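# Move a peeled peach half into the metal bowl

## Task

Pick up a single peeled peach half from the steel table and leave it resting inside the metal bowl.

## Robot and tools

Robot: two arms over a table. left_arm has a left hand and sits on the +y side; right_arm has a right hand on the -y side. Arm names do not match image sides. Calibrated bases in the scene frame: left_arm at (-0.037, +0.350, 0) m, quat_wxyz (+1.000, 0, 0, -0.019); right_arm at (+0.038, -0.272, 0) m, quat_wxyz (+1.000, 0, 0, +0.013). A two-camera stand is fixed behind the arms.

Scene frame: origin at table-top height, halfway between the nominal bases. +z is up, +x points out over the table, +y toward left_arm. All reported positions (metres), quaternions (wxyz), velocities and Hand targets use this frame. Readings can be a few centimetres off, more at long reach.

execute_actions(actions, cameras). actions is a list of actions, run in order. Each action is a list of at most 15 rows. One row is one control step of 1/30 s. An action always lasts 15 steps (0.5 s); if it has fewer rows, the last row repeats. Every row is a single flat list of 48 numbers, each in [-1, 1], covering both arms even if one stays still. Order: left dx, dy, dz, rx, ry, rz; left hand's 16 motor goals; left current_limit; left speed; then the same 24 numbers for the right arm.

dx, dy, dz, rx, ry, rz are offsets, not poses. They are measured along scene-frame axes from that arm's Hand target as it stood when the action began. Every row in an action refers to that same starting target, not to the row before. Sending the same offset in a later action moves the arm further. Scale: 1.0 is 0.6 m for dx, dy, dz and 180 degrees for rotation. rx, ry, rz form one rotation vector, turning the hand about its target position. A translation longer than 1.0 is scaled down along its direction. All zeros re-requests the current target.

Hand motor order (same in rows and in hand_goal, hand_measured, hand_current_ma, hand_state): index_mcp, index_abd, index_pip, index_dip, middle_mcp, middle_abd, middle_pip, middle_dip, ring_mcp, ring_abd, ring_pip, ring_dip, thumb_cmc, thumb_axl, thumb_mcp, thumb_ipl. These are absolute goal angles, scaled linearly between each hinge's stops. Format is degrees at +1, at -1, then the value where it is straight. Fingers: _mcp curls at the knuckle toward the palm (+128, -18; -0.75). _abd swings the finger away from the thumb (+60, -60; +0.00). _pip (+108, -29; -0.58) and _dip (+117, -21; -0.70) bend the outer joints. Thumb: thumb_cmc brings it from beside the palm to in front of it (+120, -20; -0.71). thumb_axl rotates it about its own straight line (+140, -27; -0.68). thumb_mcp (+109, -69; -0.23) and thumb_ipl (+108, -77; -0.17) bend it.

A zero in a hand slot is a real goal, not a hold. To keep a hand as it is, resend its hand_goal, hand_current_limit and hand_speed. current_limit maps -1..+1 to 0..550 mA, with 11 mA as the floor. It caps force and also hinge speed; well below 0 a finger may not lift. speed maps to (speed+1)/2 of 8.5 rad/s. At the start these are +0.4 and -0.6, and the last values sent persist.

cameras: a list of names, ["all"], or []. If left out, you get every image when actions is empty and none otherwise. An unknown name invalidates the call. Cameras are cam_high, cam_low, cam_left_wrist and cam_right_wrist, each 672x504.

zoom_image(camera, region): region is [x0, y0, x1, y1] in pixels, measured from the top-left corner, at most 504 by 504. Only cameras in the most recent images can be zoomed.

finished_scene(scene): ends the current scene, passing its integer number. It cannot be undone, and the goal must hold with the robot let go.

Hand geometry (right hand; the left is its mirror, with +x toward the thumb). The hand point sits just past the index/middle knuckles. Its +z runs along straight fingers, +x across the palm away from the thumb, +y out of the palm face, which is at y = -0.062. Straight fingertips reach about z = +0.12. Fingers lie near y = -0.076: index 0.023 m toward the thumb, middle and ring 0.023 and 0.068 m the other way. A rigid mast near the wrist (x +0.05..+0.10, z -0.16..-0.11, up to y = +0.06) can collide with things. Fingertips carry rubber caps.

Results per arm: end_effector_position, end_effector_quat_wxyz, and Hand target (your last command after clipping; the next offsets start here). Also joint positions, velocities ("within noise" when still) and torques (offset and noisy, the arm's weight included). Hand results are hand_goal, hand_measured, hand_current_ma (positive pushes toward -1), hand_state (moving, goal, blocked, overload), hand_current_limit and hand_speed. Step readings list intermediate positions.

Motion behaviour: commanded orientation is clipped to 40 degrees from the measured one. One action may fall short of the target, and waiting does not close the gap. Send the missing distance as a new offset. Tiny moves may not start. The right arm's elbow sags with load, so aim higher. Near the waist axis a small hand move can swing the whole arm. To stop a push, command the target back past the hand.

Gripping: a finger presses only while its goal lies past the object surface, harder the further past. Gear friction can keep a grip after you lower the goal. A motor at 495 mA or more for 5 s shuts off for 10 s.

Avoid: dropping the peach or releasing it while it moves, slamming or hitting the table or bowl, hard pushes, and contact between the two hands. Do not close one hand on the other's fingers. Nothing may fall off the table or be set down off it. Long holds, stretched arms or unreachable targets heat motors. MOTOR HOT warns at 85 °C; at 100 °C an OVER-TEMPERATURE FAULT drops the arm for 30 to 60 s or more. Loose objects may be nudged briefly by outside pushes.

Each tool is called after "Request:" by a JSON object that holds its "fn" and its "kwargs", one argument or row to a line.

## Session

Request:
{"fn": "execute_actions", "kwargs": {
  "actions": []
}}

Scene clock: 0.00 s.
left_arm: end_effector_position=(+0.3936, -0.0686, +0.2794) hand_goal=(-0.754, +0.000, -0.576, -0.696, -0.754, +0.000, -0.576, -0.696, -0.754, +0.000, -0.576, -0.696, -0.714, -0.678, -0.226, -0.168) hand_measured=(-0.754, +0.000, -0.576, -0.696, -0.754, +0.000, -0.576, -0.696, -0.754, +0.000, -0.576, -0.696, -0.714, -0.678, -0.226, -0.168) hand_current_ma=(+0, +0, +0, +0, +0, +0, +0, +0, +0, +0, +0, +0, +0, +0, +0, +0) hand_state=(goal, goal, goal, goal, goal, goal, goal, goal, goal, goal, goal, goal, goal, goal, goal, goal) hand_current_limit=0.40 hand_speed=-0.60 end_effector_quat_wxyz=(+0.115, +0.824, +0.040, +0.554) | right_arm: end_effector_position=(+0.3415, -0.5554, +0.2143) hand_goal=(-0.754, +0.000, -0.576, -0.696, -0.754, +0.000, -0.576, -0.696, -0.754, +0.000, -0.576, -0.696, -0.714, -0.678, -0.226, -0.168) hand_measured=(-0.754, +0.000, -0.576, -0.696, -0.754, +0.000, -0.576, -0.696, -0.754, +0.000, -0.576, -0.696, -0.714, -0.678, -0.226, -0.168) hand_current_ma=(+0, +0, +0, +0, +0, +0, +0, +0, +0, +0, +0, +0, +0, +0, +0, +0) hand_state=(goal, goal, goal, goal, goal, goal, goal, goal, goal, goal, goal, goal, goal, goal, goal, goal) hand_current_limit=0.40 hand_speed=-0.60 end_effector_quat_wxyz=(-0.023, +0.884, -0.467, -0.004)
Joint positions: left_arm=[-0.828 1.363 0.873 0.019 -0.653 1.017] | right_arm=[-0.623 1.562 1.443 -1.464 -0.046 1.944]
Joint velocities: within noise
Joint torques (N m): no reading
Heat: left arm: hottest shoulder 32 °C; right arm: hottest shoulder 30 °C.
Hand target: left_arm +0.3976, -0.0733, +0.2985; +0.127, +0.816, +0.046, +0.563 | right_arm +0.3472, -0.5592, +0.2210; -0.022, +0.884, -0.466, +0.007

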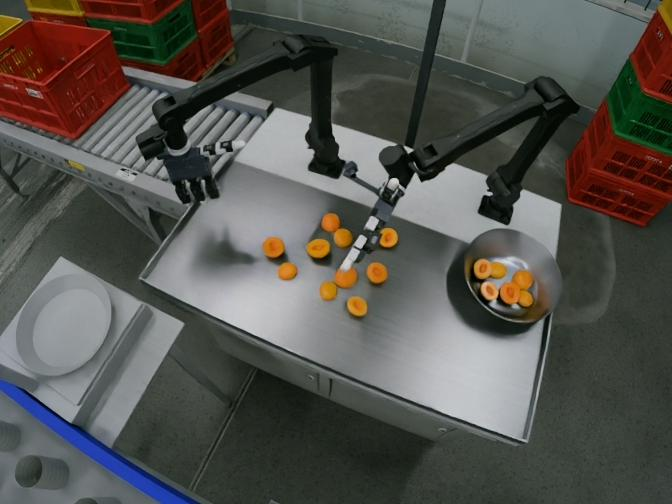

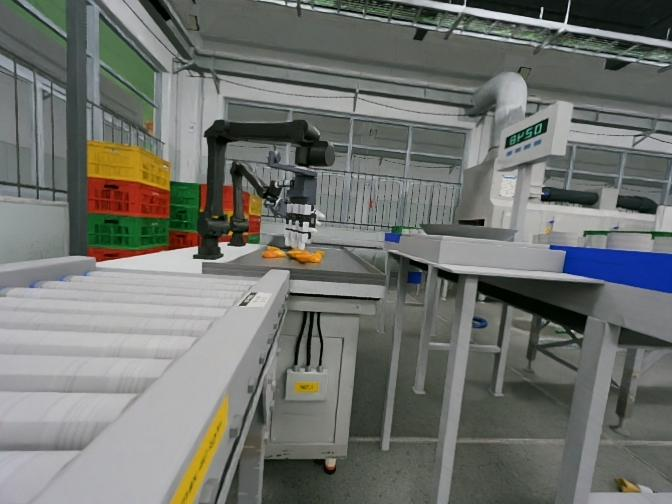

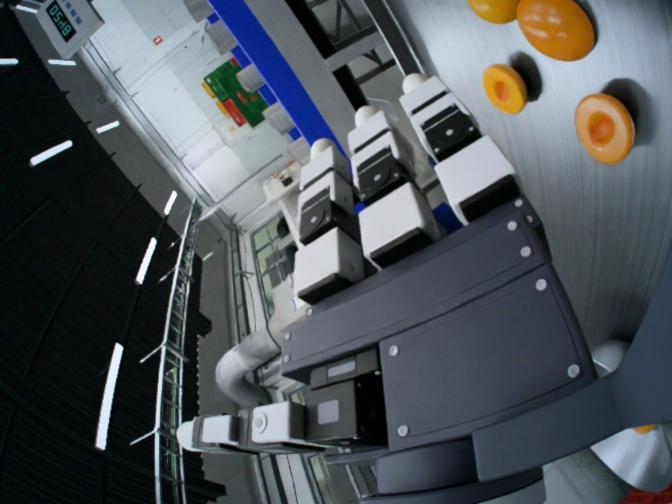

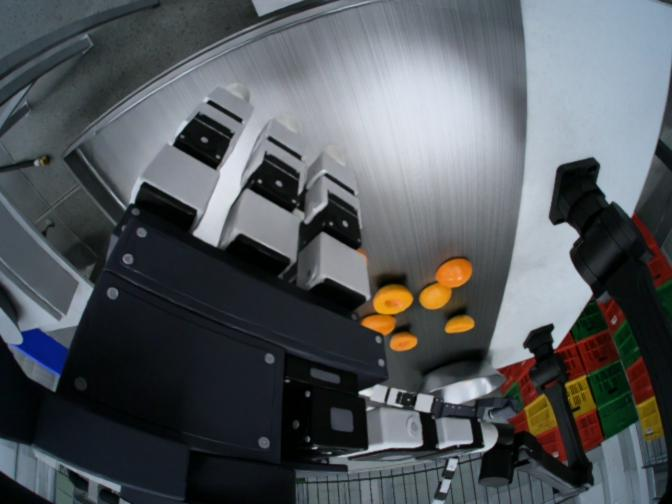

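Request:
{"fn": "zoom_image", "kwargs": {
  "camera": "cam_high",
  "region": [240, 190, 430, 330]
}}

Request:
{"fn": "zoom_image", "kwargs": {
  "camera": "cam_high",
  "region": [440, 210, 580, 340]
}}

Request:
{"fn": "zoom_image", "kwargs": {
  "camera": "cam_left_wrist",
  "region": [400, 0, 672, 200]
}}

Scaled by 2.653.

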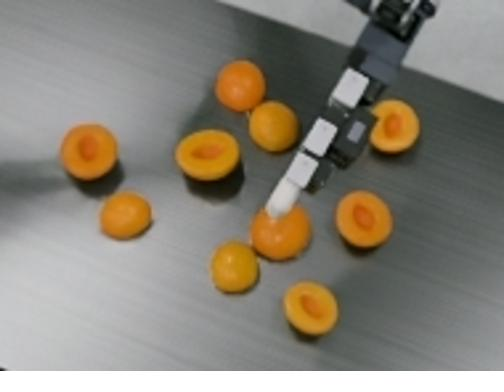

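Scaled by 3.600.

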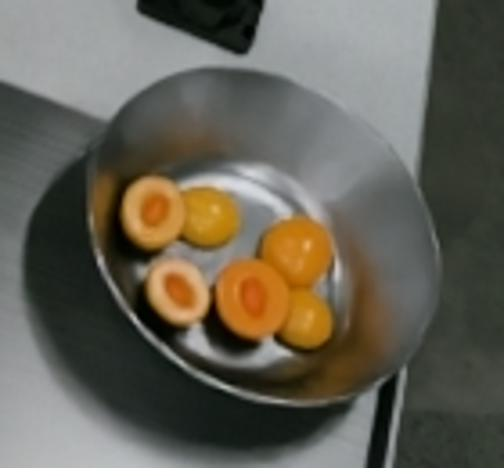

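Scaled by 1.853 from the camera's 672x504 image, which has a finer 960x720 frame.

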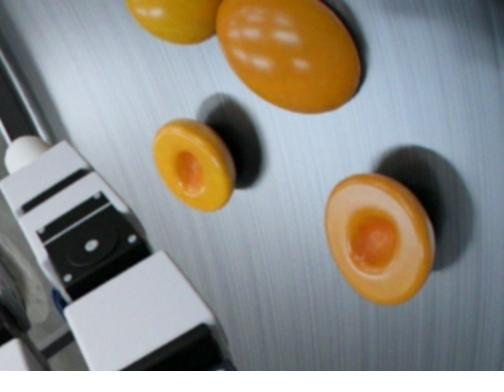

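Request:
{"fn": "execute_actions", "kwargs": {
  "actions": [
    [[0.002,0.086,0,0.1656,0.0511,-0.0068,-0.849,0,0.737,-0.696,-0.849,0,0.737,-0.696,-0.754,0,-0.576,-0.696,0.657,-0.678,-0.169,-0.114,0.4,-0.6,0,0,0,0,0,0,-0.754,0,-0.576,-0.696,-0.754,0,-0.576,-0.696,-0.754,0,-0.576,-0.696,-0.714,-0.678,-0.226,-0.168,0.4,-0.6]],
    [[0.002,0.086,-0.027,0.1656,0.0511,-0.0068,-0.849,0,0.737,-0.696,-0.849,0,0.737,-0.696,-0.754,0,-0.576,-0.696,0.657,-0.678,-0.169,-0.114,0.4,-0.6,0,0,0,0,0,0,-0.754,0,-0.576,-0.696,-0.754,0,-0.576,-0.696,-0.754,0,-0.576,-0.696,-0.714,-0.678,-0.226,-0.168,0.4,-0.6]],
    [[0.002,0.086,-0.027,0.1656,0.0511,-0.0068,-0.849,0,0.737,-0.696,-0.849,0,0.737,-0.696,-0.754,0,-0.576,-0.696,0.657,-0.678,-0.169,-0.114,0.4,-0.6,0,0,0,0,0,0,-0.754,0,-0.576,-0.696,-0.754,0,-0.576,-0.696,-0.754,0,-0.576,-0.696,-0.714,-0.678,-0.226,-0.168,0.4,-0.6]]
  ],
  "cameras": ["cam_high","cam_left_wrist"]
}}

Scene clock: 10.27 s.
left_arm: end_effector_position=(+0.3945, +0.0909, +0.2489) hand_goal=(-0.850, +0.000, +0.736, -0.696, -0.850, +0.000, +0.736, -0.696, -0.754, +0.000, -0.576, -0.696, +0.656, -0.678, -0.170, -0.114) hand_measured=(-0.846, +0.002, +0.732, -0.696, -0.844, +0.002, +0.732, -0.696, -0.746, +0.002, -0.576, -0.696, +0.658, -0.678, -0.170, -0.116) hand_current_ma=(+3, +0, -2, +0, +4, +1, -2, +0, +6, +1, +0, +0, +0, +0, +0, +0) hand_state=(goal, goal, goal, goal, goal, goal, goal, goal, goal, goal, goal, goal, goal, goal, goal, goal) hand_current_limit=0.40 hand_speed=-0.60 end_effector_quat_wxyz=(-0.476, +0.770, -0.357, +0.229) | right_arm: end_effector_position=(+0.3415, -0.5554, +0.2143) hand_goal=(-0.754, +0.000, -0.576, -0.696, -0.754, +0.000, -0.576, -0.696, -0.754, +0.000, -0.576, -0.696, -0.714, -0.678, -0.226, -0.168) hand_measured=(-0.754, +0.000, -0.576, -0.696, -0.754, +0.000, -0.576, -0.696, -0.754, +0.000, -0.576, -0.696, -0.714, -0.678, -0.224, -0.168) hand_current_ma=(+0, +0, +0, +0, +0, +0, +0, +0, +0, +0, +0, +0, +0, +0, +1, +0) hand_state=(goal, goal, goal, goal, goal, goal, goal, goal, goal, goal, goal, goal, goal, goal, goal, goal) hand_current_limit=0.40 hand_speed=-0.60 end_effector_quat_wxyz=(-0.023, +0.884, -0.467, -0.004)
Joint positions: left_arm=[-0.731 1.484 1.378 -1.239 -1.1 1.809] | right_arm=[-0.623 1.562 1.443 -1.464 -0.046 1.944]
Joint torques (N m): left_arm=[-1.2 -10.99 12.74 0.03 -1.33 0.32] | right_arm=[-1.14 -10.64 10.81 -0.24 -0.04 -0.02]
Heat: left arm: hottest elbow 33 °C; right arm: hottest shoulder 31 °C.
Hand target: left_arm +0.4011, +0.0815, +0.2660; -0.475, +0.768, -0.357, +0.238 | right_arm +0.3472, -0.5592, +0.2210; -0.022, +0.884, -0.466, +0.007
Off the commanded pose: left_arm 0.021 m, 1 deg | right_arm 0.010 m, 1 deg.
Step readings (end_effector_position of left_arm | right_arm):
0: (+0.3936, -0.0686, +0.2794) | (+0.3415, -0.5554, +0.2143)
1: (+0.3935, -0.0686, +0.2789) | (+0.3415, -0.5554, +0.2143)
2: (+0.3925, -0.0669, +0.2743) | (+0.3415, -0.5554, +0.2143)
4: (+0.3876, -0.0566, +0.2610) | (+0.3415, -0.5554, +0.2143)
8: (+0.3859, -0.0190, +0.2559) | (+0.3415, -0.5554, +0.2143)
15: (+0.3937, -0.0116, +0.2872) | (+0.3415, -0.5554, +0.2143)
16: (+0.3938, -0.0111, +0.2886) | (+0.3415, -0.5554, +0.2143)
17: (+0.3929, -0.0072, +0.2866) | (+0.3415, -0.5554, +0.2143)
19: (+0.3897, +0.0056, +0.2791) | (+0.3415, -0.5554, +0.2143)
23: (+0.3902, +0.0315, +0.2736) | (+0.3415, -0.5554, +0.2143)
30: (+0.3951, +0.0377, +0.2690) | (+0.3415, -0.5554, +0.2143)
31: (+0.3950, +0.0389, +0.2670) | (+0.3415, -0.5554, +0.2143)
32: (+0.3949, +0.0458, +0.2642) | (+0.3415, -0.5554, +0.2143)
34: (+0.3949, +0.0620, +0.2611) | (+0.3415, -0.5554, +0.2143)
38: (+0.3975, +0.0795, +0.2604) | (+0.3415, -0.5554, +0.2143)
45: (+0.3955, +0.0890, +0.2488) | (+0.3415, -0.5554, +0.2143)
Images, in order (width x height): cam_high 672x504, cam_left_wrist 672x504.

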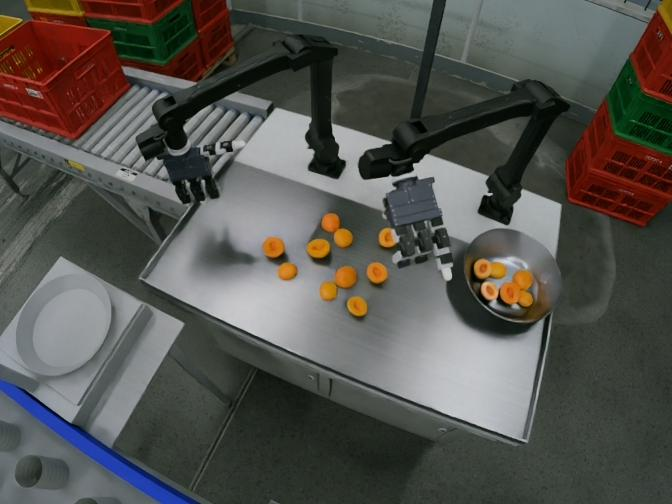

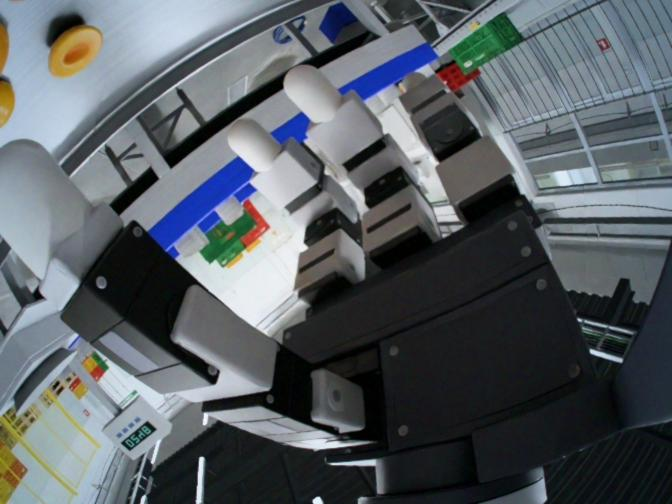

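Request:
{"fn": "execute_actions", "kwargs": {
  "actions": [
    [[0.006,-0.008,-0.108,0,0,0,-0.849,0,0.737,-0.696,-0.849,0,0.737,-0.696,-0.754,0,-0.576,-0.696,0.657,-0.678,-0.169,-0.114,0.4,-0.6,0,0,0,0,0,0,-0.754,0,-0.576,-0.696,-0.754,0,-0.576,-0.696,-0.754,0,-0.576,-0.696,-0.714,-0.678,-0.226,-0.168,0.4,-0.6]],
    [[0.005,-0.007,-0.108,0,0,0,-0.849,0,0.737,-0.696,-0.849,0,0.737,-0.696,-0.754,0,-0.576,-0.696,0.657,-0.678,-0.169,-0.114,0.4,-0.6,0,0,0,0,0,0,-0.754,0,-0.576,-0.696,-0.754,0,-0.576,-0.696,-0.754,0,-0.576,-0.696,-0.714,-0.678,-0.226,-0.168,0.4,-0.6]]
  ],
  "cameras": ["cam_high","cam_left_wrist"]
}}

Scene clock: 12.83 s.
left_arm: end_effector_position=(+0.4053, +0.0819, +0.1294) hand_goal=(-0.850, +0.000, +0.736, -0.696, -0.850, +0.000, +0.736, -0.696, -0.754, +0.000, -0.576, -0.696, +0.656, -0.678, -0.170, -0.114) hand_measured=(-0.844, +0.002, +0.732, -0.696, -0.844, +0.002, +0.732, -0.696, -0.746, +0.002, -0.576, -0.696, +0.658, -0.678, -0.170, -0.116) hand_current_ma=(+3, +0, -1, +0, +4, +1, -2, +0, +6, +1, +0, +0, +0, +0, +0, +0) hand_state=(goal, goal, goal, goal, goal, goal, goal, goal, goal, goal, goal, goal, goal, goal, goal, goal) hand_current_limit=0.40 hand_speed=-0.60 end_effector_quat_wxyz=(-0.480, +0.768, -0.359, +0.225) | right_arm: end_effector_position=(+0.3415, -0.5554, +0.2143) hand_goal=(-0.754, +0.000, -0.576, -0.696, -0.754, +0.000, -0.576, -0.696, -0.754, +0.000, -0.576, -0.696, -0.714, -0.678, -0.226, -0.168) hand_measured=(-0.754, +0.000, -0.576, -0.696, -0.754, +0.000, -0.576, -0.696, -0.754, +0.000, -0.576, -0.696, -0.714, -0.678, -0.224, -0.168) hand_current_ma=(+0, +0, +0, +0, +0, +0, +0, +0, +0, +0, +0, +0, +0, +0, +1, +0) hand_state=(goal, goal, goal, goal, goal, goal, goal, goal, goal, goal, goal, goal, goal, goal, goal, goal) hand_current_limit=0.40 hand_speed=-0.60 end_effector_quat_wxyz=(-0.023, +0.884, -0.467, -0.004)
Joint positions: left_arm=[-0.731 1.606 1.196 -0.948 -1.106 1.806] | right_arm=[-0.623 1.562 1.443 -1.464 -0.046 1.944]
Joint torques (N m): left_arm=[-1.32 -13.39 9.09 1.14 -1.27 0.11] | right_arm=[-1.14 -10.58 10.8 -0.23 -0.03 -0.03]
Heat: left arm: hottest elbow 33 °C; right arm: hottest shoulder 31 °C.
Hand target: left_arm +0.4077, +0.0724, +0.1364; -0.475, +0.769, -0.356, +0.238 | right_arm +0.3472, -0.5592, +0.2210; -0.022, +0.884, -0.466, +0.007
Off the commanded pose: left_arm 0.012 m, 2 deg | right_arm 0.010 m, 1 deg.
Step readings (end_effector_position of left_arm | right_arm):
0: (+0.3945, +0.0909, +0.2489) | (+0.3415, -0.5554, +0.2143)
1: (+0.3946, +0.0909, +0.2487) | (+0.3415, -0.5554, +0.2143)
2: (+0.3952, +0.0904, +0.2486) | (+0.3415, -0.5554, +0.2143)
4: (+0.3990, +0.0875, +0.2452) | (+0.3415, -0.5554, +0.2143)
8: (+0.4001, +0.0866, +0.2213) | (+0.3415, -0.5554, +0.2143)
15: (+0.4015, +0.0852, +0.1944) | (+0.3415, -0.5554, +0.2143)
16: (+0.4019, +0.0848, +0.1944) | (+0.3415, -0.5554, +0.2143)
17: (+0.4031, +0.0837, +0.1934) | (+0.3415, -0.5554, +0.2143)
19: (+0.4054, +0.0817, +0.1863) | (+0.3415, -0.5554, +0.2143)
23: (+0.4031, +0.0840, +0.1559) | (+0.3415, -0.5554, +0.2143)
30: (+0.4040, +0.0831, +0.1290) | (+0.3415, -0.5554, +0.2143)
Images, in order (width x height): cam_high 672x504, cam_left_wrist 672x504.

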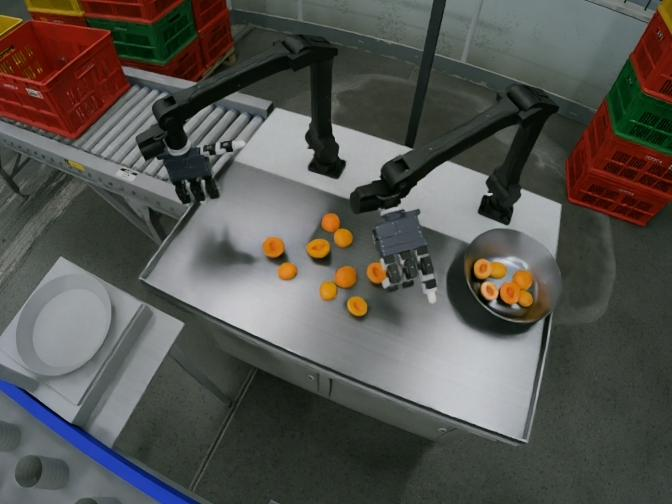

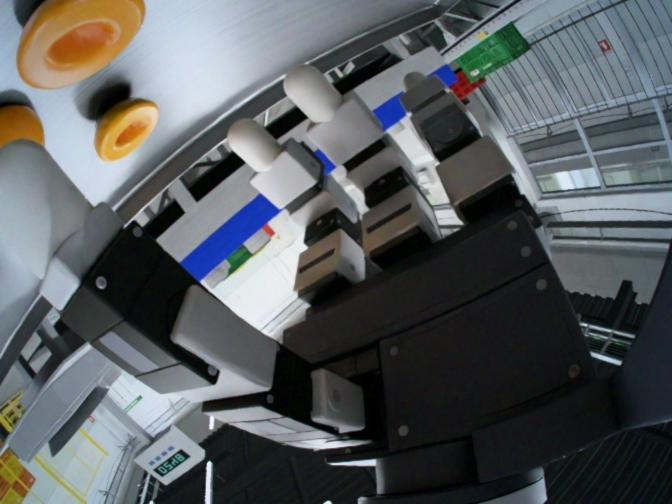

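Request:
{"fn": "zoom_image", "kwargs": {
  "camera": "cam_high",
  "region": [330, 200, 460, 320]
}}

Scaled by 3.877.

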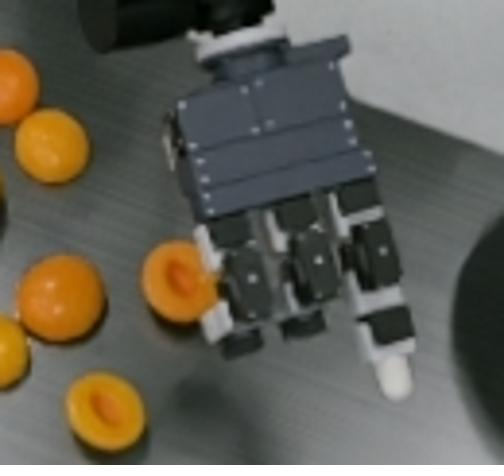

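Request:
{"fn": "execute_actions", "kwargs": {
  "actions": [
    [[-0.017,-0.038,-0.06,0,0,0,-0.849,0,0.737,-0.696,-0.849,0,0.737,-0.696,-0.754,0,-0.576,-0.696,0.657,-0.678,-0.169,-0.114,0.4,-0.6,0,0,0,0,0,0,-0.754,0,-0.576,-0.696,-0.754,0,-0.576,-0.696,-0.754,0,-0.576,-0.696,-0.714,-0.678,-0.226,-0.168,0.4,-0.6]]
  ],
  "cameras": ["cam_high","cam_left_wrist"]
}}

Request:
{"fn": "zoom_image", "kwargs": {
  "camera": "cam_high",
  "region": [330, 200, 460, 320]
}}

Scene clock: 16.40 s.
left_arm: end_effector_position=(+0.3943, +0.0535, +0.0984) hand_goal=(-0.850, +0.000, +0.736, -0.696, -0.850, +0.000, +0.736, -0.696, -0.754, +0.000, -0.576, -0.696, +0.656, -0.678, -0.170, -0.114) hand_measured=(-0.844, +0.002, +0.732, -0.696, -0.844, +0.002, +0.732, -0.696, -0.746, +0.002, -0.576, -0.696, +0.658, -0.678, -0.170, -0.116) hand_current_ma=(+3, +0, -1, +0, +4, +1, -2, +0, +6, +1, +0, +0, +0, +0, +0, +0) hand_state=(goal, goal, goal, goal, goal, goal, goal, goal, goal, goal, goal, goal, goal, goal, goal, goal) hand_current_limit=0.40 hand_speed=-0.60 end_effector_quat_wxyz=(-0.476, +0.766, -0.364, +0.232) | right_arm: end_effector_position=(+0.3415, -0.5554, +0.2143) hand_goal=(-0.754, +0.000, -0.576, -0.696, -0.754, +0.000, -0.576, -0.696, -0.754, +0.000, -0.576, -0.696, -0.714, -0.678, -0.226, -0.168) hand_measured=(-0.754, +0.000, -0.576, -0.696, -0.754, +0.000, -0.576, -0.696, -0.754, +0.000, -0.576, -0.696, -0.714, -0.678, -0.224, -0.168) hand_current_ma=(+0, +0, +0, +0, +0, +0, +0, +0, +0, +0, +0, +0, +0, +0, +1, +0) hand_state=(goal, goal, goal, goal, goal, goal, goal, goal, goal, goal, goal, goal, goal, goal, goal, goal) hand_current_limit=0.40 hand_speed=-0.60 end_effector_quat_wxyz=(-0.023, +0.884, -0.467, -0.004)
Joint positions: left_arm=[-0.788 1.675 1.196 -0.948 -1.111 1.721] | right_arm=[-0.623 1.562 1.443 -1.464 -0.046 1.944]
Joint torques (N m): left_arm=[-2.26 -13.1 8.49 0.58 -1.34 -0.03] | right_arm=[-1.26 -10.64 10.82 -0.2 -0.03 -0.03]
Heat: left arm: hottest shoulder 33 °C; right arm: hottest elbow 32 °C.
Hand target: left_arm +0.3976, +0.0497, +0.1003; -0.475, +0.769, -0.356, +0.238 | right_arm +0.3472, -0.5592, +0.2210; -0.022, +0.884, -0.466, +0.007
Off the commanded pose: left_arm 0.005 m, 1 deg | right_arm 0.010 m, 1 deg.
Step readings (end_effector_position of left_arm | right_arm):
0: (+0.4053, +0.0818, +0.1295) | (+0.3415, -0.5554, +0.2143)
1: (+0.4053, +0.0818, +0.1295) | (+0.3415, -0.5554, +0.2143)
2: (+0.4052, +0.0812, +0.1292) | (+0.3415, -0.5554, +0.2143)
4: (+0.4042, +0.0774, +0.1272) | (+0.3415, -0.5554, +0.2143)
8: (+0.3978, +0.0633, +0.1139) | (+0.3415, -0.5554, +0.2143)
15: (+0.3936, +0.0541, +0.0981) | (+0.3415, -0.5554, +0.2143)
Images, in order (width x height): cam_high 672x504, cam_left_wrist 672x504.

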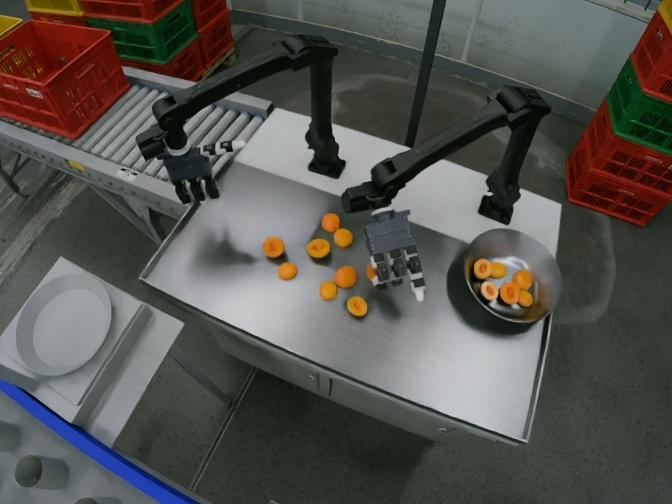

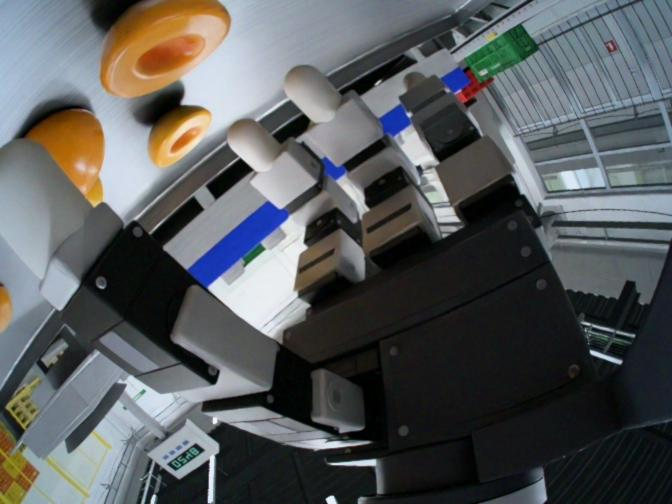

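Scaled by 3.877.

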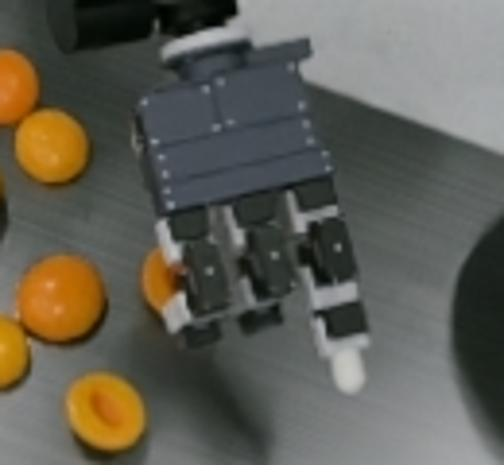

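Request:
{"fn": "execute_actions", "kwargs": {
  "actions": [
    [[0.028,0.0225,-0.063,0,0,0,-0.849,0,0.737,-0.696,-0.849,0,0.737,-0.696,-0.754,0,-0.576,-0.696,0.657,-0.678,-0.169,-0.114,0.4,-0.6,0,0,0,0,0,0,-0.754,0,-0.576,-0.696,-0.754,0,-0.576,-0.696,-0.754,0,-0.576,-0.696,-0.714,-0.678,-0.226,-0.168,0.4,-0.6]]
  ],
  "cameras": ["cam_high","cam_left_wrist"]
}}

Scene clock: 19.20 s.
left_arm: end_effector_position=(+0.4103, +0.0640, +0.0621) hand_goal=(-0.850, +0.000, +0.736, -0.696, -0.850, +0.000, +0.736, -0.696, -0.754, +0.000, -0.576, -0.696, +0.656, -0.678, -0.170, -0.114) hand_measured=(-0.844, +0.002, +0.732, -0.696, -0.844, +0.002, +0.732, -0.696, -0.746, +0.002, -0.576, -0.696, +0.658, -0.678, -0.170, -0.116) hand_current_ma=(+3, +0, -1, +0, +4, +1, -2, +0, +6, +1, +0, +0, +0, +0, +0, +0) hand_state=(goal, goal, goal, goal, goal, goal, goal, goal, goal, goal, goal, goal, goal, goal, goal, goal) hand_current_limit=0.40 hand_speed=-0.60 end_effector_quat_wxyz=(-0.476, +0.769, -0.355, +0.237) | right_arm: end_effector_position=(+0.3415, -0.5554, +0.2143) hand_goal=(-0.754, +0.000, -0.576, -0.696, -0.754, +0.000, -0.576, -0.696, -0.754, +0.000, -0.576, -0.696, -0.714, -0.678, -0.226, -0.168) hand_measured=(-0.754, +0.000, -0.576, -0.696, -0.754, +0.000, -0.576, -0.696, -0.754, +0.000, -0.576, -0.696, -0.714, -0.678, -0.224, -0.168) hand_current_ma=(+0, +0, +0, +0, +0, +0, +0, +0, +0, +0, +0, +0, +0, +0, +1, +0) hand_state=(goal, goal, goal, goal, goal, goal, goal, goal, goal, goal, goal, goal, goal, goal, goal, goal) hand_current_limit=0.40 hand_speed=-0.60 end_effector_quat_wxyz=(-0.023, +0.884, -0.467, -0.004)
Joint positions: left_arm=[-0.751 1.72 1.14 -0.776 -1.111 1.78] | right_arm=[-0.623 1.562 1.443 -1.464 -0.046 1.944]
Joint torques (N m): left_arm=[-0.62 -12.92 7.94 1.13 -1.1 0.25] | right_arm=[-1.14 -10.58 10.8 -0.23 -0.04 -0.03]
Heat: left arm: hottest shoulder 33 °C; right arm: hottest elbow 32 °C.
Hand target: left_arm +0.4145, +0.0633, +0.0626; -0.475, +0.769, -0.356, +0.238 | right_arm +0.3472, -0.5592, +0.2210; -0.022, +0.884, -0.466, +0.007
Off the commanded pose: left_arm 0.004 m, 0 deg | right_arm 0.010 m, 1 deg.
Step readings (end_effector_position of left_arm | right_arm):
0: (+0.3943, +0.0534, +0.0984) | (+0.3415, -0.5554, +0.2143)
1: (+0.3944, +0.0534, +0.0984) | (+0.3415, -0.5554, +0.2143)
2: (+0.3953, +0.0527, +0.0979) | (+0.3415, -0.5554, +0.2143)
4: (+0.3992, +0.0505, +0.0941) | (+0.3415, -0.5554, +0.2143)
8: (+0.4055, +0.0558, +0.0779) | (+0.3415, -0.5554, +0.2143)
15: (+0.4095, +0.0648, +0.0618) | (+0.3415, -0.5554, +0.2143)
Images, in order (width x height): cam_high 672x504, cam_left_wrist 672x504.

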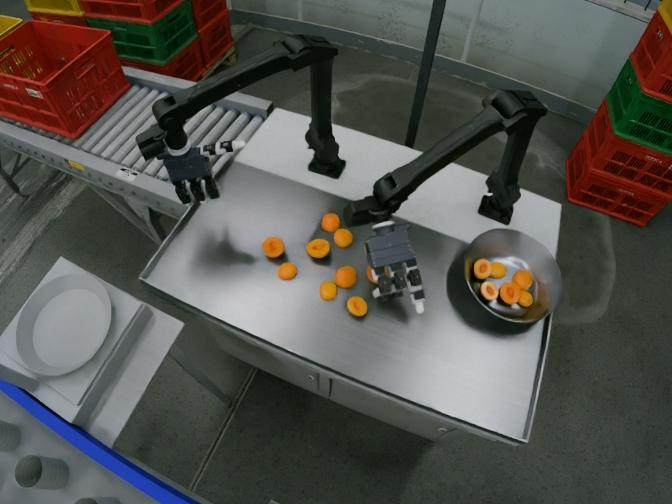

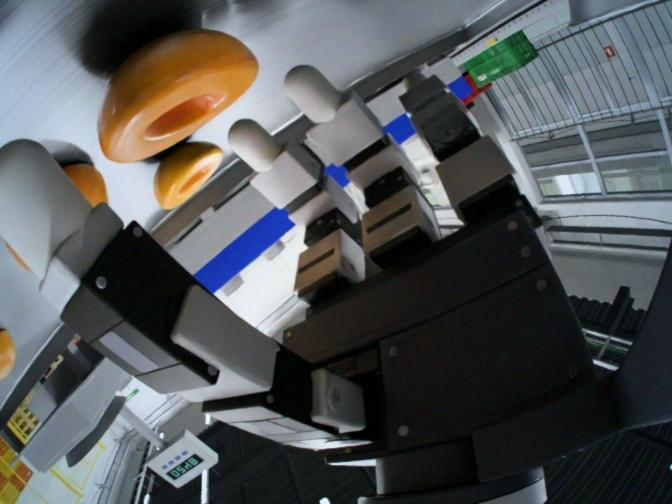

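Request:
{"fn": "execute_actions", "kwargs": {
  "actions": [
    [[-0.003,0.003,-0.036,0,0,0,-0.849,0,0.737,-0.696,-0.849,0,0.737,-0.696,-0.754,0,-0.576,-0.696,0.657,-0.678,-0.169,-0.114,0.4,-0.6,0,0,0,0,0,0,-0.754,0,-0.576,-0.696,-0.754,0,-0.576,-0.696,-0.754,0,-0.576,-0.696,-0.714,-0.678,-0.226,-0.168,0.4,-0.6]],
    [[0,0,0,0,0,0,-0.70,0,0.737,-0.696,-0.70,0,0.737,-0.696,-0.754,0,-0.576,-0.696,0.657,-0.678,-0.09,-0.02,0.1,-0.8,0,0,0,0,0,0,-0.754,0,-0.576,-0.696,-0.754,0,-0.576,-0.696,-0.754,0,-0.576,-0.696,-0.714,-0.678,-0.226,-0.168,0.4,-0.6]]
  ],
  "cameras": ["cam_high","cam_left_wrist"]
}}

Scene clock: 21.50 s.
left_arm: end_effector_position=(+0.4090, +0.0650, +0.0445) hand_goal=(-0.700, +0.000, +0.736, -0.696, -0.700, +0.000, +0.736, -0.696, -0.754, +0.000, -0.576, -0.696, +0.656, -0.678, -0.090, -0.020) hand_measured=(-0.696, +0.002, +0.732, -0.696, -0.696, +0.002, +0.732, -0.696, -0.746, +0.002, -0.576, -0.696, +0.658, -0.678, -0.092, -0.022) hand_current_ma=(+2, +0, -1, +0, +2, +1, -2, +0, +6, +1, +0, +0, +0, +0, -1, -1) hand_state=(goal, goal, goal, goal, goal, goal, goal, goal, goal, goal, goal, goal, goal, goal, goal, goal) hand_current_limit=0.10 hand_speed=-0.80 end_effector_quat_wxyz=(-0.475, +0.768, -0.356, +0.239) | right_arm: end_effector_position=(+0.3415, -0.5554, +0.2143) hand_goal=(-0.754, +0.000, -0.576, -0.696, -0.754, +0.000, -0.576, -0.696, -0.754, +0.000, -0.576, -0.696, -0.714, -0.678, -0.226, -0.168) hand_measured=(-0.754, +0.000, -0.576, -0.696, -0.754, +0.000, -0.576, -0.696, -0.754, +0.000, -0.576, -0.696, -0.714, -0.678, -0.224, -0.168) hand_current_ma=(+0, +0, +0, +0, +0, +0, +0, +0, +0, +0, +0, +0, +0, +0, +1, +0) hand_state=(goal, goal, goal, goal, goal, goal, goal, goal, goal, goal, goal, goal, goal, goal, goal, goal) hand_current_limit=0.40 hand_speed=-0.60 end_effector_quat_wxyz=(-0.023, +0.884, -0.467, -0.004)
Joint positions: left_arm=[-0.751 1.74 1.111 -0.717 -1.11 1.789] | right_arm=[-0.623 1.562 1.443 -1.464 -0.046 1.944]
Joint torques (N m): left_arm=[0.79 -12.22 7.46 1.55 -1.05 0.2] | right_arm=[-1.2 -10.58 10.8 -0.25 -0.04 -0.03]
Heat: left arm: hottest elbow 34 °C; right arm: hottest elbow 33 °C.
Hand target: left_arm +0.4127, +0.0650, +0.0411; -0.475, +0.769, -0.356, +0.238 | right_arm +0.3472, -0.5592, +0.2210; -0.022, +0.884, -0.466, +0.007
Off the commanded pose: left_arm 0.005 m, 0 deg | right_arm 0.010 m, 1 deg.
Step readings (end_effector_position of left_arm | right_arm):
0: (+0.4103, +0.0640, +0.0620) | (+0.3415, -0.5554, +0.2143)
1: (+0.4103, +0.0639, +0.0621) | (+0.3415, -0.5554, +0.2143)
2: (+0.4108, +0.0634, +0.0619) | (+0.3415, -0.5554, +0.2143)
4: (+0.4117, +0.0626, +0.0603) | (+0.3415, -0.5554, +0.2143)
8: (+0.4105, +0.0637, +0.0523) | (+0.3415, -0.5554, +0.2143)
15: (+0.4087, +0.0653, +0.0444) | (+0.3415, -0.5554, +0.2143)
16: (+0.4089, +0.0651, +0.0444) | (+0.3415, -0.5554, +0.2143)
17: (+0.4089, +0.0651, +0.0444) | (+0.3415, -0.5554, +0.2143)
19: (+0.4090, +0.0650, +0.0445) | (+0.3415, -0.5554, +0.2143)
23: (+0.4090, +0.0650, +0.0445) | (+0.3415, -0.5554, +0.2143)
30: (+0.4090, +0.0650, +0.0445) | (+0.3415, -0.5554, +0.2143)
Images, in order (width x height): cam_high 672x504, cam_left_wrist 672x504.

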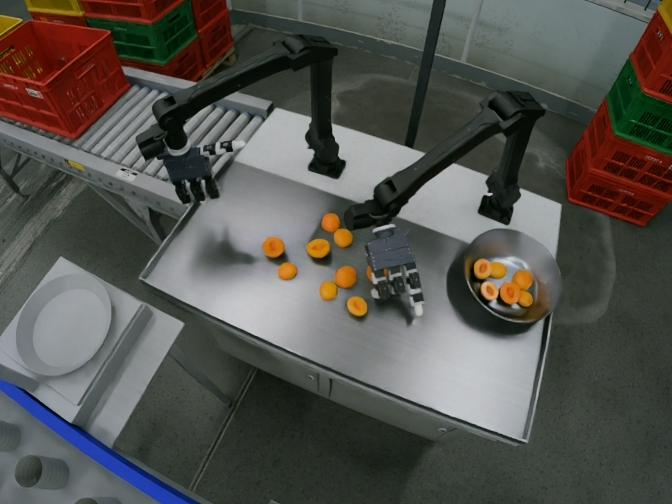

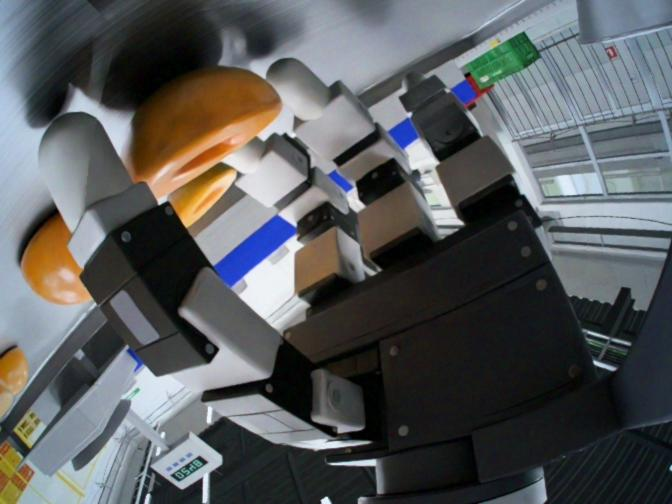

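Request:
{"fn": "execute_actions", "kwargs": {
  "actions": [
    [[0,0,0,0,0,0,-0.60,0,0.737,-0.696,-0.60,0,0.737,-0.696,-0.754,0,-0.576,-0.696,0.657,-0.678,0.0,0.06,0.1,-0.8,0,0,0,0,0,0,-0.754,0,-0.576,-0.696,-0.754,0,-0.576,-0.696,-0.754,0,-0.576,-0.696,-0.714,-0.678,-0.226,-0.168,0.4,-0.6]],
    [[0,0,0,0,0,0,-0.50,0,0.737,-0.696,-0.50,0,0.737,-0.696,-0.754,0,-0.576,-0.696,0.657,-0.678,0.08,0.13,0.1,-0.8,0,0,0,0,0,0,-0.754,0,-0.576,-0.696,-0.754,0,-0.576,-0.696,-0.754,0,-0.576,-0.696,-0.714,-0.678,-0.226,-0.168,0.4,-0.6]]
  ],
  "cameras": ["cam_high","cam_left_wrist"]
}}

Scene clock: 23.07 s.
left_arm: end_effector_position=(+0.4088, +0.0650, +0.0443) hand_goal=(-0.500, +0.000, +0.736, -0.696, -0.500, +0.000, +0.736, -0.696, -0.754, +0.000, -0.576, -0.696, +0.656, -0.678, +0.080, +0.130) hand_measured=(-0.546, +0.000, +0.718, -0.704, -0.560, +0.002, +0.710, -0.706, -0.746, +0.002, -0.576, -0.696, +0.650, -0.678, -0.004, +0.096) hand_current_ma=(-86, +0, -18, -5, -129, +1, -33, -8, +6, +1, +0, +0, -3, +0, -291, -78) hand_state=(blocked, goal, goal, goal, blocked, goal, blocked, goal, goal, goal, goal, goal, goal, goal, blocked, blocked) hand_current_limit=0.10 hand_speed=-0.80 end_effector_quat_wxyz=(-0.475, +0.768, -0.357, +0.239) | right_arm: end_effector_position=(+0.3415, -0.5554, +0.2143) hand_goal=(-0.754, +0.000, -0.576, -0.696, -0.754, +0.000, -0.576, -0.696, -0.754, +0.000, -0.576, -0.696, -0.714, -0.678, -0.226, -0.168) hand_measured=(-0.754, +0.000, -0.576, -0.696, -0.754, +0.000, -0.576, -0.696, -0.754, +0.000, -0.576, -0.696, -0.714, -0.678, -0.224, -0.168) hand_current_ma=(+0, +0, +0, +0, +0, +0, +0, +0, +0, +0, +0, +0, +0, +0, +1, +0) hand_state=(goal, goal, goal, goal, goal, goal, goal, goal, goal, goal, goal, goal, goal, goal, goal, goal) hand_current_limit=0.40 hand_speed=-0.60 end_effector_quat_wxyz=(-0.023, +0.884, -0.467, -0.004)
Joint positions: left_arm=[-0.751 1.74 1.111 -0.717 -1.109 1.79] | right_arm=[-0.623 1.562 1.443 -1.464 -0.046 1.944]
Joint torques (N m): left_arm=[-0.85 -13.04 7.36 1.21 -1.15 0.25] | right_arm=[-1.08 -10.58 10.81 -0.23 -0.03 -0.03]
Heat: left arm: hottest elbow 34 °C; right arm: hottest elbow 33 °C.
Hand target: left_arm +0.4127, +0.0650, +0.0411; -0.475, +0.769, -0.356, +0.238 | right_arm +0.3472, -0.5592, +0.2210; -0.022, +0.884, -0.466, +0.007
Off the commanded pose: left_arm 0.005 m, 0 deg | right_arm 0.010 m, 1 deg.
Step readings (end_effector_position of left_arm | right_arm):
0: (+0.4090, +0.0650, +0.0445) | (+0.3415, -0.5554, +0.2143)
1: (+0.4090, +0.0650, +0.0445) | (+0.3415, -0.5554, +0.2143)
2: (+0.4090, +0.0650, +0.0445) | (+0.3415, -0.5554, +0.2143)
4: (+0.4090, +0.0650, +0.0444) | (+0.3415, -0.5554, +0.2143)
8: (+0.4090, +0.0650, +0.0444) | (+0.3415, -0.5554, +0.2143)
15: (+0.4090, +0.0650, +0.0444) | (+0.3415, -0.5554, +0.2143)
16: (+0.4090, +0.0650, +0.0444) | (+0.3415, -0.5554, +0.2143)
17: (+0.4090, +0.0650, +0.0444) | (+0.3415, -0.5554, +0.2143)
19: (+0.4089, +0.0650, +0.0444) | (+0.3415, -0.5554, +0.2143)
23: (+0.4089, +0.0650, +0.0444) | (+0.3415, -0.5554, +0.2143)
30: (+0.4088, +0.0650, +0.0443) | (+0.3415, -0.5554, +0.2143)
Images, in order (width x height): cam_high 672x504, cam_left_wrist 672x504.

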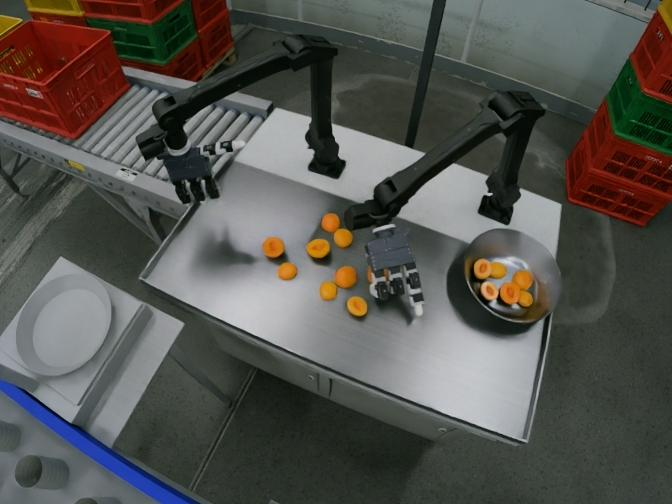

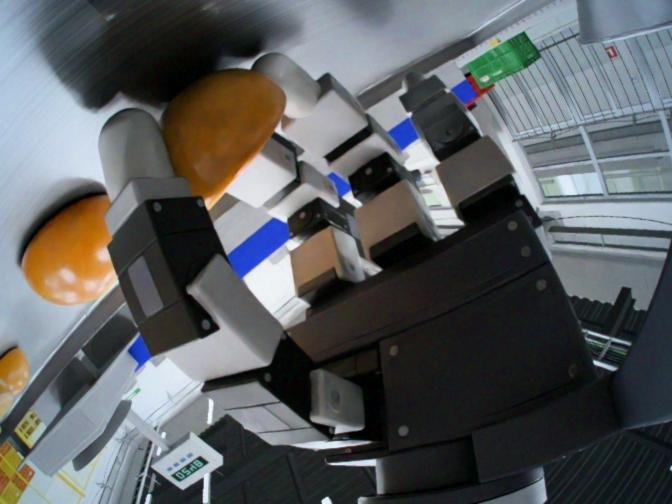

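Request:
{"fn": "execute_actions", "kwargs": {
  "actions": [
    [[0,0,0,0,0,0,-0.44,0,0.737,-0.68,-0.44,0,0.737,-0.68,-0.754,0,-0.576,-0.696,0.657,-0.678,0.1,0.16,0.2,-0.8,0,0,0,0,0,0,-0.754,0,-0.576,-0.696,-0.754,0,-0.576,-0.696,-0.754,0,-0.576,-0.696,-0.714,-0.678,-0.226,-0.168,0.4,-0.6]],
    [[0,0,0.07,0,0,0,-0.44,0,0.737,-0.68,-0.44,0,0.737,-0.68,-0.754,0,-0.576,-0.696,0.657,-0.678,0.1,0.16,0.2,-0.8,0,0,0,0,0,0,-0.754,0,-0.576,-0.696,-0.754,0,-0.576,-0.696,-0.754,0,-0.576,-0.696,-0.714,-0.678,-0.226,-0.168,0.4,-0.6]]
  ],
  "cameras": ["cam_high","cam_left_wrist"]
}}

Scene clock: 24.73 s.
left_arm: end_effector_position=(+0.3983, +0.0753, +0.0590) hand_goal=(-0.440, +0.000, +0.736, -0.680, -0.440, +0.000, +0.736, -0.680, -0.754, +0.000, -0.576, -0.696, +0.656, -0.678, +0.100, +0.160) hand_measured=(-0.524, -0.002, +0.706, -0.702, -0.538, +0.004, +0.696, -0.706, -0.746, +0.002, -0.576, -0.696, +0.646, -0.678, -0.004, +0.108) hand_current_ma=(-217, -1, -40, -26, -268, +1, -63, -34, +6, +1, +0, +0, -7, +0, -330, -146) hand_state=(blocked, goal, blocked, blocked, blocked, goal, blocked, blocked, goal, goal, goal, goal, goal, goal, blocked, blocked) hand_current_limit=0.20 hand_speed=-0.80 end_effector_quat_wxyz=(-0.481, +0.764, -0.368, +0.221) | right_arm: end_effector_position=(+0.3415, -0.5554, +0.2143) hand_goal=(-0.754, +0.000, -0.576, -0.696, -0.754, +0.000, -0.576, -0.696, -0.754, +0.000, -0.576, -0.696, -0.714, -0.678, -0.226, -0.168) hand_measured=(-0.754, +0.000, -0.576, -0.696, -0.754, +0.000, -0.576, -0.696, -0.754, +0.000, -0.576, -0.696, -0.714, -0.678, -0.224, -0.168) hand_current_ma=(+0, +0, +0, +0, +0, +0, +0, +0, +0, +0, +0, +0, +0, +0, +1, +0) hand_state=(goal, goal, goal, goal, goal, goal, goal, goal, goal, goal, goal, goal, goal, goal, goal, goal) hand_current_limit=0.40 hand_speed=-0.60 end_effector_quat_wxyz=(-0.023, +0.884, -0.467, -0.004)
Joint positions: left_arm=[-0.751 1.702 1.113 -0.8 -1.108 1.792] | right_arm=[-0.623 1.562 1.443 -1.464 -0.046 1.944]
Joint torques (N m): left_arm=[-0.97 -15.21 11 0.28 -1.18 0.2] | right_arm=[-1.03 -10.7 10.81 -0.24 -0.03 -0.03]
Heat: left arm: hottest elbow 34 °C; right arm: hottest elbow 33 °C.
Hand target: left_arm +0.4127, +0.0650, +0.0831; -0.475, +0.769, -0.356, +0.238 | right_arm +0.3472, -0.5592, +0.2210; -0.022, +0.884, -0.466, +0.007
Off the commanded pose: left_arm 0.030 m, 3 deg | right_arm 0.010 m, 1 deg.
Step readings (end_effector_position of left_arm | right_arm):
0: (+0.4088, +0.0650, +0.0443) | (+0.3415, -0.5554, +0.2143)
1: (+0.4088, +0.0650, +0.0443) | (+0.3415, -0.5554, +0.2143)
2: (+0.4088, +0.0650, +0.0443) | (+0.3415, -0.5554, +0.2143)
4: (+0.4088, +0.0650, +0.0443) | (+0.3415, -0.5554, +0.2143)
8: (+0.4088, +0.0650, +0.0443) | (+0.3415, -0.5554, +0.2143)
15: (+0.4088, +0.0650, +0.0443) | (+0.3415, -0.5554, +0.2143)
16: (+0.4088, +0.0650, +0.0443) | (+0.3415, -0.5554, +0.2143)
17: (+0.4085, +0.0653, +0.0442) | (+0.3415, -0.5554, +0.2143)
19: (+0.4058, +0.0680, +0.0444) | (+0.3415, -0.5554, +0.2143)
23: (+0.4006, +0.0730, +0.0495) | (+0.3415, -0.5554, +0.2143)
30: (+0.3987, +0.0750, +0.0589) | (+0.3415, -0.5554, +0.2143)
Images, in order (width x height): cam_high 672x504, cam_left_wrist 672x504.

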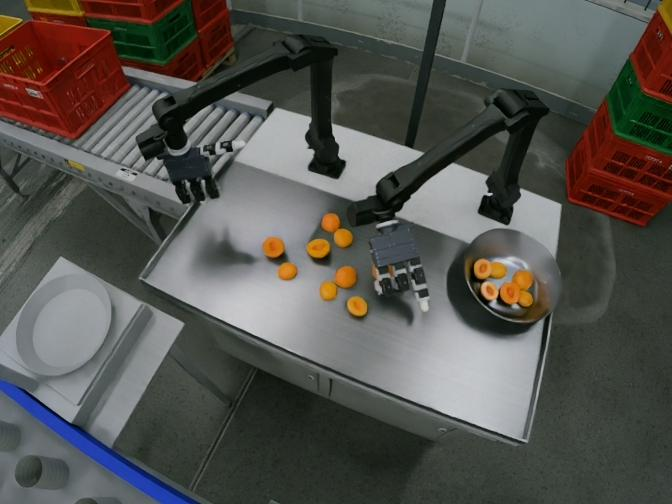

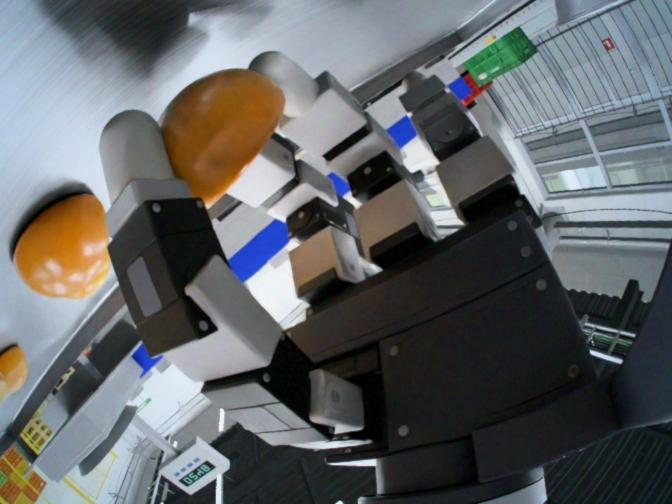

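Request:
{"fn": "execute_actions", "kwargs": {
  "actions": [
    [[0,0.03,0.13,0,0,0,-0.44,0,0.737,-0.68,-0.44,0,0.737,-0.68,-0.754,0,-0.576,-0.696,0.657,-0.678,0.1,0.16,0.2,-0.8,0,0,0,0,0,0,-0.754,0,-0.576,-0.696,-0.754,0,-0.576,-0.696,-0.754,0,-0.576,-0.696,-0.714,-0.678,-0.226,-0.168,0.4,-0.6]],
    [[-0.02,0.06,0.13,-0.03,0.036,0,-0.44,0,0.737,-0.68,-0.44,0,0.737,-0.68,-0.754,0,-0.576,-0.696,0.657,-0.678,0.1,0.16,0.2,-0.8,0,0,0,0,0,0,-0.754,0,-0.576,-0.696,-0.754,0,-0.576,-0.696,-0.754,0,-0.576,-0.696,-0.714,-0.678,-0.226,-0.168,0.4,-0.6]],
    [[-0.06,0.1,0.05,-0.045,0.055,0,-0.44,0,0.737,-0.68,-0.44,0,0.737,-0.68,-0.754,0,-0.576,-0.696,0.657,-0.678,0.1,0.16,0.2,-0.8,0,0,0,0,0,0,-0.754,0,-0.576,-0.696,-0.754,0,-0.576,-0.696,-0.754,0,-0.576,-0.696,-0.714,-0.678,-0.226,-0.168,0.4,-0.6]]
  ],
  "cameras": ["cam_high","cam_left_wrist"]
}}

Scene clock: 28.17 s.
left_arm: end_effector_position=(+0.3600, +0.1816, +0.2571) hand_goal=(-0.440, +0.000, +0.736, -0.680, -0.440, +0.000, +0.736, -0.680, -0.754, +0.000, -0.576, -0.696, +0.656, -0.678, +0.100, +0.160) hand_measured=(-0.524, -0.004, +0.704, -0.702, -0.534, +0.004, +0.694, -0.706, -0.744, +0.002, -0.576, -0.696, +0.644, -0.680, -0.004, +0.108) hand_current_ma=(-212, -1, -44, -26, -259, +2, -67, -34, +7, +1, +0, +0, -9, -1, -330, -146) hand_state=(blocked, goal, blocked, blocked, blocked, goal, blocked, blocked, goal, goal, goal, goal, goal, goal, blocked, blocked) hand_current_limit=0.20 hand_speed=-0.80 end_effector_quat_wxyz=(-0.327, +0.847, -0.386, +0.161) | right_arm: end_effector_position=(+0.3415, -0.5554, +0.2143) hand_goal=(-0.754, +0.000, -0.576, -0.696, -0.754, +0.000, -0.576, -0.696, -0.754, +0.000, -0.576, -0.696, -0.714, -0.678, -0.226, -0.168) hand_measured=(-0.754, +0.000, -0.576, -0.696, -0.754, +0.000, -0.576, -0.696, -0.754, +0.000, -0.576, -0.696, -0.714, -0.678, -0.224, -0.168) hand_current_ma=(+0, +0, +0, +0, +0, +0, +0, +0, +0, +0, +0, +0, +0, +0, +1, +0) hand_state=(goal, goal, goal, goal, goal, goal, goal, goal, goal, goal, goal, goal, goal, goal, goal, goal) hand_current_limit=0.40 hand_speed=-0.60 end_effector_quat_wxyz=(-0.023, +0.884, -0.467, -0.004)
Joint positions: left_arm=[-0.46 1.281 1.278 -1.234 -0.68 2.047] | right_arm=[-0.623 1.562 1.443 -1.464 -0.046 1.944]
Joint torques (N m): left_arm=[-0.44 -8.76 11.89 0.4 -0.73 0.24] | right_arm=[-1.14 -10.64 10.82 -0.23 -0.04 -0.02]
Heat: left arm: hottest elbow 34 °C; right arm: hottest elbow 34 °C.
Hand target: left_arm +0.3646, +0.1789, +0.2689; -0.326, +0.845, -0.390, +0.166 | right_arm +0.3472, -0.5592, +0.2210; -0.022, +0.884, -0.466, +0.007
Off the commanded pose: left_arm 0.013 m, 1 deg | right_arm 0.010 m, 1 deg.
Step readings (end_effector_position of left_arm | right_arm):
0: (+0.3983, +0.0753, +0.0590) | (+0.3415, -0.5554, +0.2143)
1: (+0.3982, +0.0755, +0.0591) | (+0.3415, -0.5554, +0.2143)
2: (+0.3974, +0.0768, +0.0606) | (+0.3415, -0.5554, +0.2143)
4: (+0.3935, +0.0813, +0.0679) | (+0.3415, -0.5554, +0.2143)
8: (+0.3943, +0.0897, +0.1067) | (+0.3415, -0.5554, +0.2143)
15: (+0.4053, +0.0858, +0.1523) | (+0.3415, -0.5554, +0.2143)
16: (+0.4048, +0.0860, +0.1520) | (+0.3415, -0.5554, +0.2143)
17: (+0.4011, +0.0865, +0.1499) | (+0.3415, -0.5554, +0.2143)
19: (+0.3908, +0.0904, +0.1484) | (+0.3415, -0.5554, +0.2143)
23: (+0.3852, +0.1152, +0.1761) | (+0.3415, -0.5554, +0.2143)
30: (+0.3954, +0.1253, +0.2274) | (+0.3415, -0.5554, +0.2143)
31: (+0.3948, +0.1244, +0.2278) | (+0.3415, -0.5554, +0.2143)
32: (+0.3902, +0.1225, +0.2252) | (+0.3415, -0.5554, +0.2143)
34: (+0.3774, +0.1227, +0.2217) | (+0.3415, -0.5554, +0.2143)
38: (+0.3684, +0.1544, +0.2382) | (+0.3415, -0.5554, +0.2143)
45: (+0.3619, +0.1819, +0.2585) | (+0.3415, -0.5554, +0.2143)
Images, in order (width x height): cam_high 672x504, cam_left_wrist 672x504.

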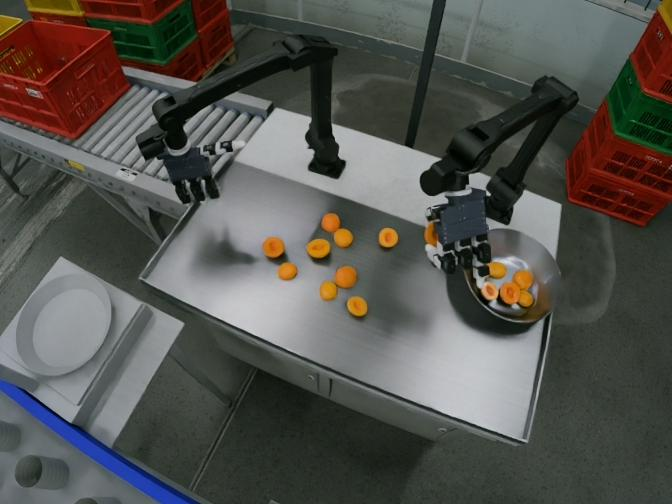

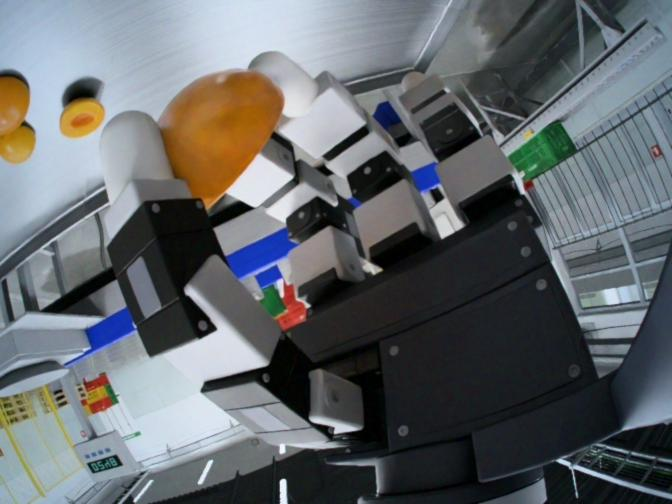

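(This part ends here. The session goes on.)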